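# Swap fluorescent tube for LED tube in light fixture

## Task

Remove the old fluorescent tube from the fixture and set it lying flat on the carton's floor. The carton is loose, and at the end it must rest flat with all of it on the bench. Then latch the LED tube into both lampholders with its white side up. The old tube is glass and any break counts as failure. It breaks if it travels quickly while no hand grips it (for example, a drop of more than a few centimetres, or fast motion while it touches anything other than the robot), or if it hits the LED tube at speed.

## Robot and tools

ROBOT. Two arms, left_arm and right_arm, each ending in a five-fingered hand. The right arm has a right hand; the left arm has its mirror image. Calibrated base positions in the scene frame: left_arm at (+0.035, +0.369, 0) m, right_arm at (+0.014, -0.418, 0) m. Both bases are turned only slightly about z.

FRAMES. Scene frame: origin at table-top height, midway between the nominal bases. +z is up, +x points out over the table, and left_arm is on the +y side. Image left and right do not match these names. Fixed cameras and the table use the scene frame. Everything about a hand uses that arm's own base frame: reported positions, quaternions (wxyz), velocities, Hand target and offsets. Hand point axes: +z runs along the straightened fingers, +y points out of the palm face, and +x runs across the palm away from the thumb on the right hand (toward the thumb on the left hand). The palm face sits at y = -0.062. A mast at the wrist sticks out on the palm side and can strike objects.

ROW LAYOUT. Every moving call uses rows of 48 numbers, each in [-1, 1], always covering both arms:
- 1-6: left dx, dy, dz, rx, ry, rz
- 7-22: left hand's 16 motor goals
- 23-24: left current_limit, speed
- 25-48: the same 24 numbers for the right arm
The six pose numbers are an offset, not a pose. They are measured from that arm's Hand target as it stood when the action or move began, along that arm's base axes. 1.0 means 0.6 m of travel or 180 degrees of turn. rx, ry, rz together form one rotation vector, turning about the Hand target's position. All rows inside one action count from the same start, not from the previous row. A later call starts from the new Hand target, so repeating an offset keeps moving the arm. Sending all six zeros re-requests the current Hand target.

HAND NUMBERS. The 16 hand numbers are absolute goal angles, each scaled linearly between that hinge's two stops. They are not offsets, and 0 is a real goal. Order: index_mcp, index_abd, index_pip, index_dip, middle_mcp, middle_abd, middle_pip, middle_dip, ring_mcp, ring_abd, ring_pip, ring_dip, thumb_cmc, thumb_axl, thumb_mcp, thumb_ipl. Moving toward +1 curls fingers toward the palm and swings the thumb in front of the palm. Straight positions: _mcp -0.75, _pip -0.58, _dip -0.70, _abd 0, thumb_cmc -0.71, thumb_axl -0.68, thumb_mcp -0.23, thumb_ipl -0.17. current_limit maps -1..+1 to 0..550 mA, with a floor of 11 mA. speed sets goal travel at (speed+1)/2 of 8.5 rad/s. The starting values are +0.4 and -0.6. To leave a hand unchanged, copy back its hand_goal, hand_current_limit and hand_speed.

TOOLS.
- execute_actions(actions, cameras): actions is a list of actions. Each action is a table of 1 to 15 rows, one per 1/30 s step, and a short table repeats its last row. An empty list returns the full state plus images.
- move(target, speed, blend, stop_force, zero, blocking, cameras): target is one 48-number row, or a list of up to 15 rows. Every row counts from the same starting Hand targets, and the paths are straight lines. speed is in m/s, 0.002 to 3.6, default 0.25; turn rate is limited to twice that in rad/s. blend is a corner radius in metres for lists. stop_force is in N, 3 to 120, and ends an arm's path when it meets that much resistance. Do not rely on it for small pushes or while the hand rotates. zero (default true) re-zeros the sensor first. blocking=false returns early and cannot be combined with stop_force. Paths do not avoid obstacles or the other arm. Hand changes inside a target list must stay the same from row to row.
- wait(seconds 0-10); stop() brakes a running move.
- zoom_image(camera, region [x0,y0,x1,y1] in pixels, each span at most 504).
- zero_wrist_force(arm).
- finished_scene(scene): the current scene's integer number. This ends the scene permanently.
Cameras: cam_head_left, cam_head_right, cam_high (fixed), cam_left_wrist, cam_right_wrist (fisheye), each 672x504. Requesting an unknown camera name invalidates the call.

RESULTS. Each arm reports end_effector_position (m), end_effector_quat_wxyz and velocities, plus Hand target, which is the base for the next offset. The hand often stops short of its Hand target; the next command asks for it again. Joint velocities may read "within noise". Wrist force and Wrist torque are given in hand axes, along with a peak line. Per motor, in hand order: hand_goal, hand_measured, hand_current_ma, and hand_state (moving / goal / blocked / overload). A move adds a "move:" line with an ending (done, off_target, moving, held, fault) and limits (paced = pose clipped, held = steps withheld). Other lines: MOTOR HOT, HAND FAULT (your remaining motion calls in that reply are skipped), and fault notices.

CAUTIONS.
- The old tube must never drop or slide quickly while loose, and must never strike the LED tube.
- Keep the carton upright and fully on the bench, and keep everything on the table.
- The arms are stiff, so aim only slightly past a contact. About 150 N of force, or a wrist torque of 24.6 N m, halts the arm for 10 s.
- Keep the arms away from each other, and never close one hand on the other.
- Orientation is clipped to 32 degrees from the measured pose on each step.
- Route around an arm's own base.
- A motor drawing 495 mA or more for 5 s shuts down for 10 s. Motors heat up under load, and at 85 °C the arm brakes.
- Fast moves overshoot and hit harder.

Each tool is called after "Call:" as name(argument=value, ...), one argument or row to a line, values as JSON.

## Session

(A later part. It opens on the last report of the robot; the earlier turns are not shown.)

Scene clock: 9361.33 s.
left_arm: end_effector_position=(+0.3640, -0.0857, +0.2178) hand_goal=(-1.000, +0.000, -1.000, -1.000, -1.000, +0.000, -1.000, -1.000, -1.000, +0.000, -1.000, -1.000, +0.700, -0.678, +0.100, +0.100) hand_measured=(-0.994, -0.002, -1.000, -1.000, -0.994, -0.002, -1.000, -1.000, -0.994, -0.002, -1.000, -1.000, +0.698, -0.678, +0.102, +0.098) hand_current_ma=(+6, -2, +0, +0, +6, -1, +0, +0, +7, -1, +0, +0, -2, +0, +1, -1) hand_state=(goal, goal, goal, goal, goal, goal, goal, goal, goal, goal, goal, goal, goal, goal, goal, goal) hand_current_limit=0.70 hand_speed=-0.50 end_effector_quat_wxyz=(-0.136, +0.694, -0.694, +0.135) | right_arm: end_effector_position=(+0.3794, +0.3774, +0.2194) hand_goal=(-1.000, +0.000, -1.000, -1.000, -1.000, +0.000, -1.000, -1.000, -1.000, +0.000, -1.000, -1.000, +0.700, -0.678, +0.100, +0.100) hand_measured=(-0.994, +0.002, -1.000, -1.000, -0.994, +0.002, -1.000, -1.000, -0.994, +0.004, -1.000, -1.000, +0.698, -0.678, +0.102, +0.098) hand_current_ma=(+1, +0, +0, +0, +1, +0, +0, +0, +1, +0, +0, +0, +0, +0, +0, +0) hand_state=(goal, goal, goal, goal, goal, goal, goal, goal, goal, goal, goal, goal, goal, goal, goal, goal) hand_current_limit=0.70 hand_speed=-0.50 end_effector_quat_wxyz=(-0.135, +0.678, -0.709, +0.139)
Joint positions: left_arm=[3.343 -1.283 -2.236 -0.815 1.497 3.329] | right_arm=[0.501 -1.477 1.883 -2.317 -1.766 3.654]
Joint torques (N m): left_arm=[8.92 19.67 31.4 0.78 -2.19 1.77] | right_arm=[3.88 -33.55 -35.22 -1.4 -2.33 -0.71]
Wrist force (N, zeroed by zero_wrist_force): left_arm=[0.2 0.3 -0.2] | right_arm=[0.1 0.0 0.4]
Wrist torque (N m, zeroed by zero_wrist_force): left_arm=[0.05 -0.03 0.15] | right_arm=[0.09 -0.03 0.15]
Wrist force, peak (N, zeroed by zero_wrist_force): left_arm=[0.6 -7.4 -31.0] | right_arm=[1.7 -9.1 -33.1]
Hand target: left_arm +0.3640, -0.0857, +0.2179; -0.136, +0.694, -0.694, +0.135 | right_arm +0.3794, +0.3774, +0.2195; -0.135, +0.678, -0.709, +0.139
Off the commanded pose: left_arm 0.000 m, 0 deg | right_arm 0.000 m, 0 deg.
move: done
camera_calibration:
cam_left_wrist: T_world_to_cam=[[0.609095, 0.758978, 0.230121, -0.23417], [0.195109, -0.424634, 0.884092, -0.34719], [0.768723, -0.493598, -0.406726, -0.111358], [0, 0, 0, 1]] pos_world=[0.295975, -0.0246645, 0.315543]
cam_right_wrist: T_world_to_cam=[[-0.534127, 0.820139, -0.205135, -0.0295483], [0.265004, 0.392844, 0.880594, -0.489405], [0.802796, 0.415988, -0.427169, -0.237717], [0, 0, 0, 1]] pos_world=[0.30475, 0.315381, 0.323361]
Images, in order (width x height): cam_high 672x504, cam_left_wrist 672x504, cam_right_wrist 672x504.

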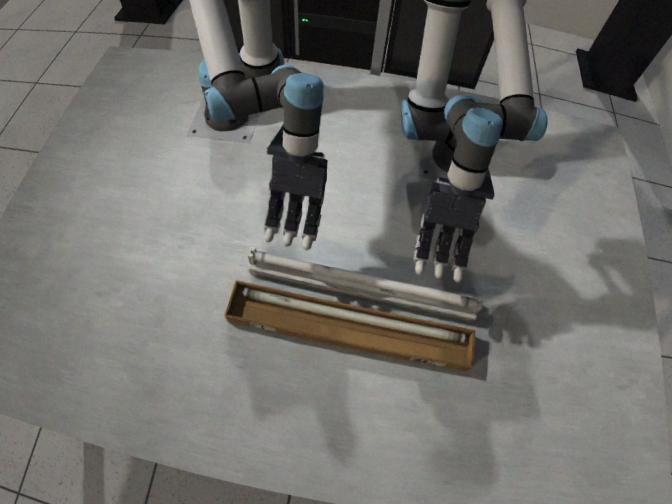

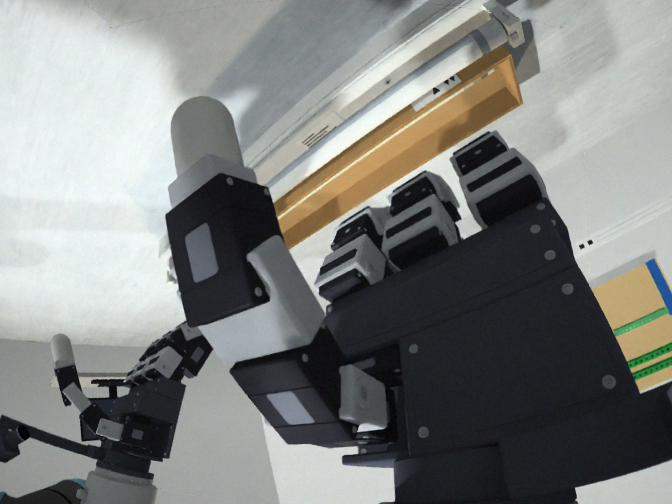

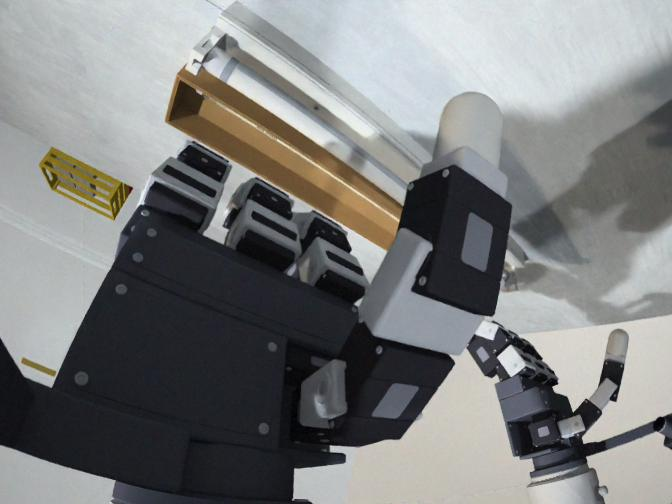

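Call:
move(
  target=[
    [0.005,0,-0.17,0,0,0,-1,0,-1,-1,-1,0,-1,-1,-1,0,-1,-1,0.7,-0.678,0.1,0.1,0.7,-0.5,0.005,0,-0.17,0,0,0,-1,0,-1,-1,-1,0,-1,-1,-1,0,-1,-1,0.7,-0.678,0.1,0.1,0.7,-0.5],
    [0.005,0,-0.187,0,0,0,-1,0,-1,-1,-1,0,-1,-1,-1,0,-1,-1,0.7,-0.678,0.1,0.1,0.7,-0.5,0.005,0,-0.187,0,0,0,-1,0,-1,-1,-1,0,-1,-1,-1,0,-1,-1,0.7,-0.678,0.1,0.1,0.7,-0.5],
  ],
  speed=[0.06, 0.02],
)

Call:
move(
  target=[0,0,-0.04,0,0,0,-1,0,-1,-1,-1,0,-1,-1,-1,0,-1,-1,0.7,-0.678,0.1,0.1,0.7,-0.5,0,0,-0.04,0,0,0,-1,0,-1,-1,-1,0,-1,-1,-1,0,-1,-1,0.7,-0.678,0.1,0.1,0.7,-0.5],
  speed=0.006,
  stop_force=35,
)

Call:
move(
  target=[-0.005,0,0,0,0,0,-1,0,-1,-1,-1,0,-1,-1,-1,0,-1,-1,0.7,-0.678,0.1,0.1,0.7,-0.5,-0.005,0,0,0,0,0,-1,0,-1,-1,-1,0,-1,-1,-1,0,-1,-1,0.7,-0.678,0.1,0.1,0.7,-0.5],
  speed=0.015,
)

Call:
move(
  target=[-0.0033,0,0,0,0,0,-1,0,-1,-1,-1,0,-1,-1,-1,0,-1,-1,0.7,-0.678,0.1,0.1,0.7,-0.5,-0.0033,0,0,0,0,0,-1,0,-1,-1,-1,0,-1,-1,-1,0,-1,-1,0.7,-0.678,0.1,0.1,0.7,-0.5],
  speed=0.015,
)

Call:
move(
  target=[0,0,0.2,0,0,0,-1,0,-1,-1,-1,0,-1,-1,-1,0,-1,-1,0.7,-0.678,0.1,0.1,0.7,-0.5,0,0,0.2,0,0,0,-1,0,-1,-1,-1,0,-1,-1,-1,0,-1,-1,0.7,-0.678,0.1,0.1,0.7,-0.5],
  speed=0.04,
  cameras=["cam_high","cam_right_wrist","cam_left_wrist"],
)

Call:
zoom_image(
  camera="cam_right_wrist",
  region=[240, 60, 320, 130],
)

Call:
zoom_image(
  camera="cam_left_wrist",
  region=[390, 40, 470, 110],
)

Scene clock: 9414.93 s.
left_arm: end_effector_position=(+0.3670, -0.0857, +0.1057) hand_goal=(-1.000, +0.000, -1.000, -1.000, -1.000, +0.000, -1.000, -1.000, -1.000, +0.000, -1.000, -1.000, +0.700, -0.678, +0.100, +0.100) hand_measured=(-0.994, -0.002, -1.000, -1.000, -0.994, -0.002, -1.000, -1.000, -0.994, -0.002, -1.000, -1.000, +0.698, -0.678, +0.102, +0.098) hand_current_ma=(+6, -2, +0, +0, +6, -1, +0, +0, +7, -1, +0, +0, -2, +0, +1, -1) hand_state=(goal, goal, goal, goal, goal, goal, goal, goal, goal, goal, goal, goal, goal, goal, goal, goal) hand_current_limit=0.70 hand_speed=-0.50 end_effector_quat_wxyz=(-0.136, +0.694, -0.694, +0.135) | right_arm: end_effector_position=(+0.3824, +0.3774, +0.1074) hand_goal=(-1.000, +0.000, -1.000, -1.000, -1.000, +0.000, -1.000, -1.000, -1.000, +0.000, -1.000, -1.000, +0.700, -0.678, +0.100, +0.100) hand_measured=(-0.994, +0.002, -1.000, -1.000, -0.994, +0.002, -1.000, -1.000, -0.994, +0.004, -1.000, -1.000, +0.698, -0.678, +0.102, +0.098) hand_current_ma=(+1, +0, +0, +0, +1, +0, +0, +0, +1, +0, +0, +0, +0, +0, +0, +0) hand_state=(goal, goal, goal, goal, goal, goal, goal, goal, goal, goal, goal, goal, goal, goal, goal, goal) hand_current_limit=0.70 hand_speed=-0.50 end_effector_quat_wxyz=(-0.135, +0.678, -0.709, +0.139)
Joint positions: left_arm=[3.341 -1.488 -2.422 -0.423 1.498 3.327] | right_arm=[0.498 -1.321 2.031 -2.621 -1.765 3.651]
Joint torques (N m): left_arm=[-12.16 5.9 11.62 5.24 1.95 -2.32] | right_arm=[-6.9 -23.15 -11.02 -4.11 2.17 -1.3]
Wrist force (N, zeroed by zero_wrist_force): left_arm=[-0.1 0.3 -0.1] | right_arm=[0.1 0.0 0.7]
Wrist torque (N m, zeroed by zero_wrist_force): left_arm=[0.05 0.01 0.12] | right_arm=[0.03 -0.02 0.15]
Wrist force, peak (N, zeroed by zero_wrist_force): left_arm=[-0.1 0.1 -0.7] | right_arm=[0.3 0.6 1.0]
Hand target: left_arm +0.3670, -0.0857, +0.1057; -0.136, +0.694, -0.694, +0.135 | right_arm +0.3824, +0.3774, +0.1073; -0.135, +0.678, -0.709, +0.139
Off the commanded pose: left_arm 0.000 m, 0 deg | right_arm 0.000 m, 0 deg.
move: done

Scene clock: 9417.53 s.
left_arm: end_effector_position=(+0.3672, -0.0857, +0.0975) hand_goal=(-1.000, +0.000, -1.000, -1.000, -1.000, +0.000, -1.000, -1.000, -1.000, +0.000, -1.000, -1.000, +0.700, -0.678, +0.100, +0.100) hand_measured=(-1.002, -0.004, -1.002, -1.000, -1.002, -0.002, -1.002, -1.000, -1.002, -0.002, -1.002, -1.000, +0.698, -0.678, +0.102, +0.098) hand_current_ma=(-1, -3, -1, +0, -1, -1, -1, +0, -1, -1, -1, +0, -2, +0, +1, -1) hand_state=(goal, goal, goal, goal, goal, goal, goal, goal, goal, goal, goal, goal, goal, goal, goal, goal) hand_current_limit=0.70 hand_speed=-0.50 end_effector_quat_wxyz=(-0.137, +0.694, -0.694, +0.135) | right_arm: end_effector_position=(+0.3825, +0.3775, +0.0994) hand_goal=(-1.000, +0.000, -1.000, -1.000, -1.000, +0.000, -1.000, -1.000, -1.000, +0.000, -1.000, -1.000, +0.700, -0.678, +0.100, +0.100) hand_measured=(-1.002, +0.004, -1.000, -1.000, -1.002, +0.004, -1.002, -1.000, -1.002, +0.006, -1.002, -1.000, +0.698, -0.678, +0.102, +0.098) hand_current_ma=(+0, +1, +0, +0, +0, +1, +0, +0, +0, +1, +0, +0, +0, +0, +0, +0) hand_state=(goal, goal, goal, goal, goal, goal, goal, goal, goal, goal, goal, goal, goal, goal, goal, goal) hand_current_limit=0.70 hand_speed=-0.50 end_effector_quat_wxyz=(-0.136, +0.678, -0.709, +0.139)
Joint positions: left_arm=[3.341 -1.509 -2.433 -0.39 1.498 3.327] | right_arm=[0.498 -1.307 2.039 -2.644 -1.765 3.651]
Joint torques (N m): left_arm=[-9.36 5.16 6.11 -7.94 1.92 -1.97] | right_arm=[-5.93 -16.36 -11.73 5.92 2.24 -1.07]
Wrist force (N, zeroed by zero_wrist_force): left_arm=[0.7 -13.6 -32.3] | right_arm=[0.8 -17.3 -28.8]
Wrist torque (N m, zeroed by zero_wrist_force): left_arm=[5.06 -0.58 0.52] | right_arm=[4.91 0.94 -0.16]
Wrist force, peak (N, zeroed by zero_wrist_force): left_arm=[0.9 -13.7 -36.6] | right_arm=[1.1 -16.9 -32.9]
Hand target: left_arm +0.3671, -0.0857, +0.0975; -0.136, +0.694, -0.694, +0.135 (not the last commanded pose) | right_arm +0.3825, +0.3775, +0.0994; -0.136, +0.678, -0.709, +0.139 (not the last commanded pose)
Off the commanded pose: left_arm 0.016 m, 0 deg | right_arm 0.016 m, 0 deg.
move: contact (left_arm, right_arm)

Scene clock: 9418.27 s.
left_arm: end_effector_position=(+0.3644, -0.0857, +0.0975) hand_goal=(-1.000, +0.000, -1.000, -1.000, -1.000, +0.000, -1.000, -1.000, -1.000, +0.000, -1.000, -1.000, +0.700, -0.678, +0.100, +0.100) hand_measured=(-1.002, -0.002, -1.002, -1.000, -1.002, -0.002, -1.002, -1.000, -1.002, -0.002, -1.002, -1.000, +0.698, -0.678, +0.102, +0.098) hand_current_ma=(-1, -2, -1, +0, -1, -1, -1, +0, -1, -1, -1, +0, -2, +0, +1, -1) hand_state=(goal, goal, goal, goal, goal, goal, goal, goal, goal, goal, goal, goal, goal, goal, goal, goal) hand_current_limit=0.70 hand_speed=-0.50 end_effector_quat_wxyz=(-0.137, +0.694, -0.694, +0.135) | right_arm: end_effector_position=(+0.3797, +0.3775, +0.0994) hand_goal=(-1.000, +0.000, -1.000, -1.000, -1.000, +0.000, -1.000, -1.000, -1.000, +0.000, -1.000, -1.000, +0.700, -0.678, +0.100, +0.100) hand_measured=(-1.002, +0.002, -1.000, -1.000, -1.002, +0.002, -1.002, -1.000, -1.002, +0.002, -1.002, -1.000, +0.698, -0.678, +0.102, +0.098) hand_current_ma=(+0, +0, +0, +0, +0, +0, +0, +0, +0, +0, +0, +0, +0, +0, +0, +0) hand_state=(goal, goal, goal, goal, goal, goal, goal, goal, goal, goal, goal, goal, goal, goal, goal, goal) hand_current_limit=0.70 hand_speed=-0.50 end_effector_quat_wxyz=(-0.136, +0.678, -0.709, +0.139)
Joint positions: left_arm=[3.343 -1.502 -2.44 -0.391 1.497 3.329] | right_arm=[0.501 -1.311 2.045 -2.645 -1.766 3.654]
Joint torques (N m): left_arm=[12.02 7.46 -10.21 -8.53 -0.67 2.63] | right_arm=[12.19 -19.62 12.4 4.65 1.43 1.18]
Wrist force (N, zeroed by zero_wrist_force): left_arm=[0.2 -27.2 -18.5] | right_arm=[-0.2 -28.6 -17.8]
Wrist torque (N m, zeroed by zero_wrist_force): left_arm=[3.84 -0.33 0.65] | right_arm=[4.13 0.57 -0.79]
Wrist force, peak (N, zeroed by zero_wrist_force): left_arm=[0.8 -13.7 -32.3] | right_arm=[0.9 -17.4 -28.9]
Hand target: left_arm +0.3641, -0.0857, +0.0975; -0.136, +0.694, -0.694, +0.135 | right_arm +0.3795, +0.3775, +0.0994; -0.136, +0.678, -0.709, +0.139
Off the commanded pose: left_arm 0.000 m, 0 deg | right_arm 0.000 m, 0 deg.
move: done

Scene clock: 9418.97 s.
left_arm: end_effector_position=(+0.3625, -0.0856, +0.0976) hand_goal=(-1.000, +0.000, -1.000, -1.000, -1.000, +0.000, -1.000, -1.000, -1.000, +0.000, -1.000, -1.000, +0.700, -0.678, +0.100, +0.100) hand_measured=(-1.002, -0.002, -1.002, -1.000, -1.002, -0.002, -1.002, -1.000, -1.002, -0.002, -1.002, -1.000, +0.698, -0.678, +0.102, +0.098) hand_current_ma=(-2, -2, -1, +0, -2, -1, -1, +0, -1, -1, -1, +0, -2, +0, +1, -1) hand_state=(goal, goal, goal, goal, goal, goal, goal, goal, goal, goal, goal, goal, goal, goal, goal, goal) hand_current_limit=0.70 hand_speed=-0.50 end_effector_quat_wxyz=(-0.137, +0.694, -0.694, +0.136) | right_arm: end_effector_position=(+0.3777, +0.3775, +0.0994) hand_goal=(-1.000, +0.000, -1.000, -1.000, -1.000, +0.000, -1.000, -1.000, -1.000, +0.000, -1.000, -1.000, +0.700, -0.678, +0.100, +0.100) hand_measured=(-1.002, +0.002, -1.000, -1.000, -1.002, +0.002, -1.002, -1.000, -1.002, +0.002, -1.002, -1.000, +0.698, -0.678, +0.102, +0.098) hand_current_ma=(+0, +0, +0, +0, +0, +0, +0, +0, +0, +0, +0, +0, +0, +0, +0, +0) hand_state=(goal, goal, goal, goal, goal, goal, goal, goal, goal, goal, goal, goal, goal, goal, goal, goal) hand_current_limit=0.70 hand_speed=-0.50 end_effector_quat_wxyz=(-0.136, +0.678, -0.709, +0.139)
Joint positions: left_arm=[3.344 -1.496 -2.444 -0.391 1.497 3.33] | right_arm=[0.502 -1.314 2.049 -2.646 -1.767 3.656]
Joint torques (N m): left_arm=[9.05 9.22 -15.31 -9.3 -0.2 2.61] | right_arm=[17.03 -17.58 17.55 6.62 2.61 1.43]
Wrist force (N, zeroed by zero_wrist_force): left_arm=[0.4 -35.9 -12.9] | right_arm=[-0.3 -37.6 -14.6]
Wrist torque (N m, zeroed by zero_wrist_force): left_arm=[3.67 -0.19 0.81] | right_arm=[4.46 0.39 -1.13]
Wrist force, peak (N, zeroed by zero_wrist_force): left_arm=[0.4 -35.7 -14.2] | right_arm=[-0.3 -37.6 -14.6]
Hand target: left_arm +0.3621, -0.0857, +0.0975; -0.136, +0.694, -0.694, +0.135 | right_arm +0.3776, +0.3775, +0.0994; -0.136, +0.678, -0.709, +0.139
Off the commanded pose: left_arm 0.000 m, 0 deg | right_arm 0.000 m, 0 deg.
move: done

Scene clock: 9422.47 s.
left_arm: end_effector_position=(+0.3621, -0.0857, +0.2174) hand_goal=(-1.000, +0.000, -1.000, -1.000, -1.000, +0.000, -1.000, -1.000, -1.000, +0.000, -1.000, -1.000, +0.700, -0.678, +0.100, +0.100) hand_measured=(-0.994, -0.002, -1.000, -1.000, -0.994, -0.002, -1.000, -1.000, -0.994, -0.002, -1.000, -1.000, +0.698, -0.678, +0.102, +0.098) hand_current_ma=(+6, -1, +0, +0, +6, -1, +0, +0, +7, -1, +0, +0, -2, +0, +1, -1) hand_state=(goal, goal, goal, goal, goal, goal, goal, goal, goal, goal, goal, goal, goal, goal, goal, goal) hand_current_limit=0.70 hand_speed=-0.50 end_effector_quat_wxyz=(-0.136, +0.694, -0.694, +0.135) | right_arm: end_effector_position=(+0.3776, +0.3775, +0.2192) hand_goal=(-1.000, +0.000, -1.000, -1.000, -1.000, +0.000, -1.000, -1.000, -1.000, +0.000, -1.000, -1.000, +0.700, -0.678, +0.100, +0.100) hand_measured=(-0.994, +0.000, -1.000, -1.000, -0.994, +0.000, -1.000, -1.000, -0.994, +0.000, -1.000, -1.000, +0.698, -0.678, +0.102, +0.098) hand_current_ma=(+1, +0, +0, +0, +1, +0, +0, +0, +1, +0, +0, +0, +0, +0, +0, +0) hand_state=(goal, goal, goal, goal, goal, goal, goal, goal, goal, goal, goal, goal, goal, goal, goal, goal) hand_current_limit=0.70 hand_speed=-0.50 end_effector_quat_wxyz=(-0.136, +0.678, -0.709, +0.139)
Joint positions: left_arm=[3.344 -1.277 -2.241 -0.815 1.497 3.33] | right_arm=[0.503 -1.48 1.887 -2.318 -1.767 3.656]
Joint torques (N m): left_arm=[9.87 20.01 30.61 1.05 -1.71 2.5] | right_arm=[-7.58 -33.4 -34.93 -1.44 -1.88 0.05]
Wrist force (N, zeroed by zero_wrist_force): left_arm=[0.1 0.4 0.0] | right_arm=[0.0 0.1 0.6]
Wrist torque (N m, zeroed by zero_wrist_force): left_arm=[0.05 0.00 -0.01] | right_arm=[0.10 -0.02 -0.06]
Wrist force, peak (N, zeroed by zero_wrist_force): left_arm=[0.1 -33.9 -15.0] | right_arm=[-0.2 -36.1 -15.8]
Hand target: left_arm +0.3621, -0.0857, +0.2175; -0.136, +0.694, -0.694, +0.135 | right_arm +0.3776, +0.3775, +0.2194; -0.136, +0.678, -0.709, +0.139
Off the commanded pose: left_arm 0.000 m, 0 deg | right_arm 0.000 m, 0 deg.
move: done
camera_calibration:
cam_left_wrist: T_world_to_cam=[[0.60902, 0.758918, 0.230515, -0.233002], [0.194654, -0.424755, 0.884134, -0.34626], [0.768898, -0.493585, -0.406411, -0.110251], [0, 0, 0, 1]] pos_world=[0.294076, -0.0246643, 0.315043]
cam_right_wrist: T_world_to_cam=[[-0.534027, 0.820189, -0.205197, -0.0306104], [0.264572, 0.392629, 0.88082, -0.488686], [0.803005, 0.416093, -0.426673, -0.236491], [0, 0, 0, 1]] pos_world=[0.302849, 0.315381, 0.323259]
Images, in order (width x height): cam_high 672x504, cam_left_wrist 672x504, cam_right_wrist 672x504.

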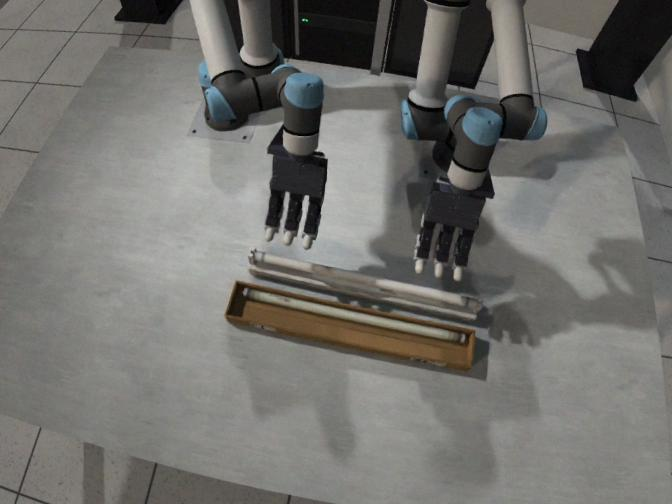

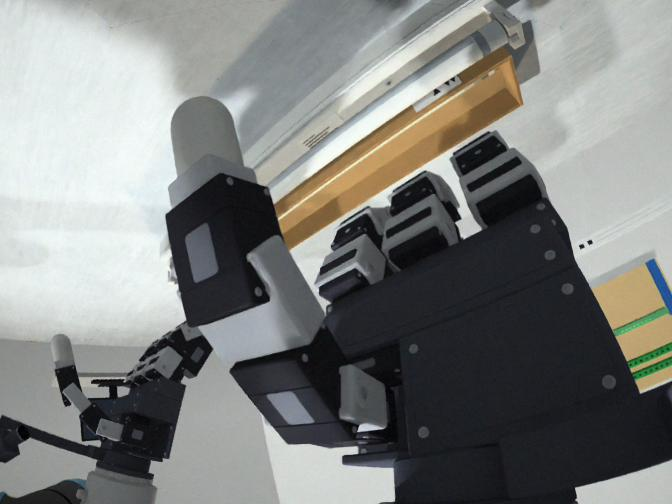

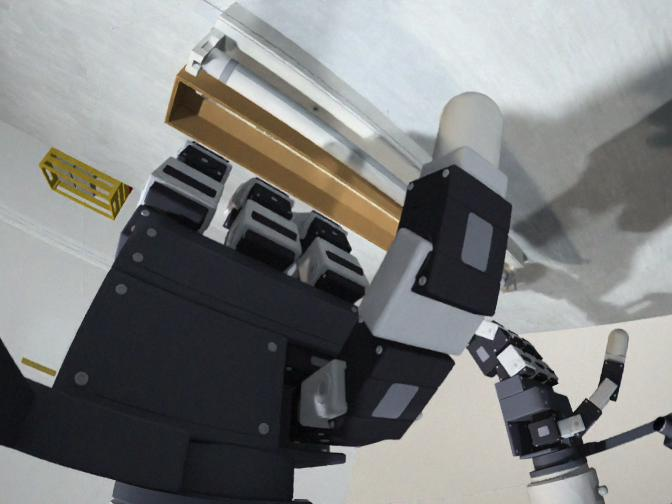

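Scaled by 6.300 from the camera's 672x504 image, which has a finer 960x720 frame.

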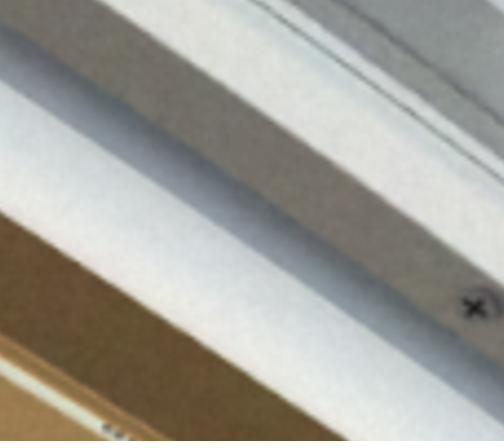

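Scaled by 6.300 from the camera's 672x504 image, which has a finer 960x720 frame.

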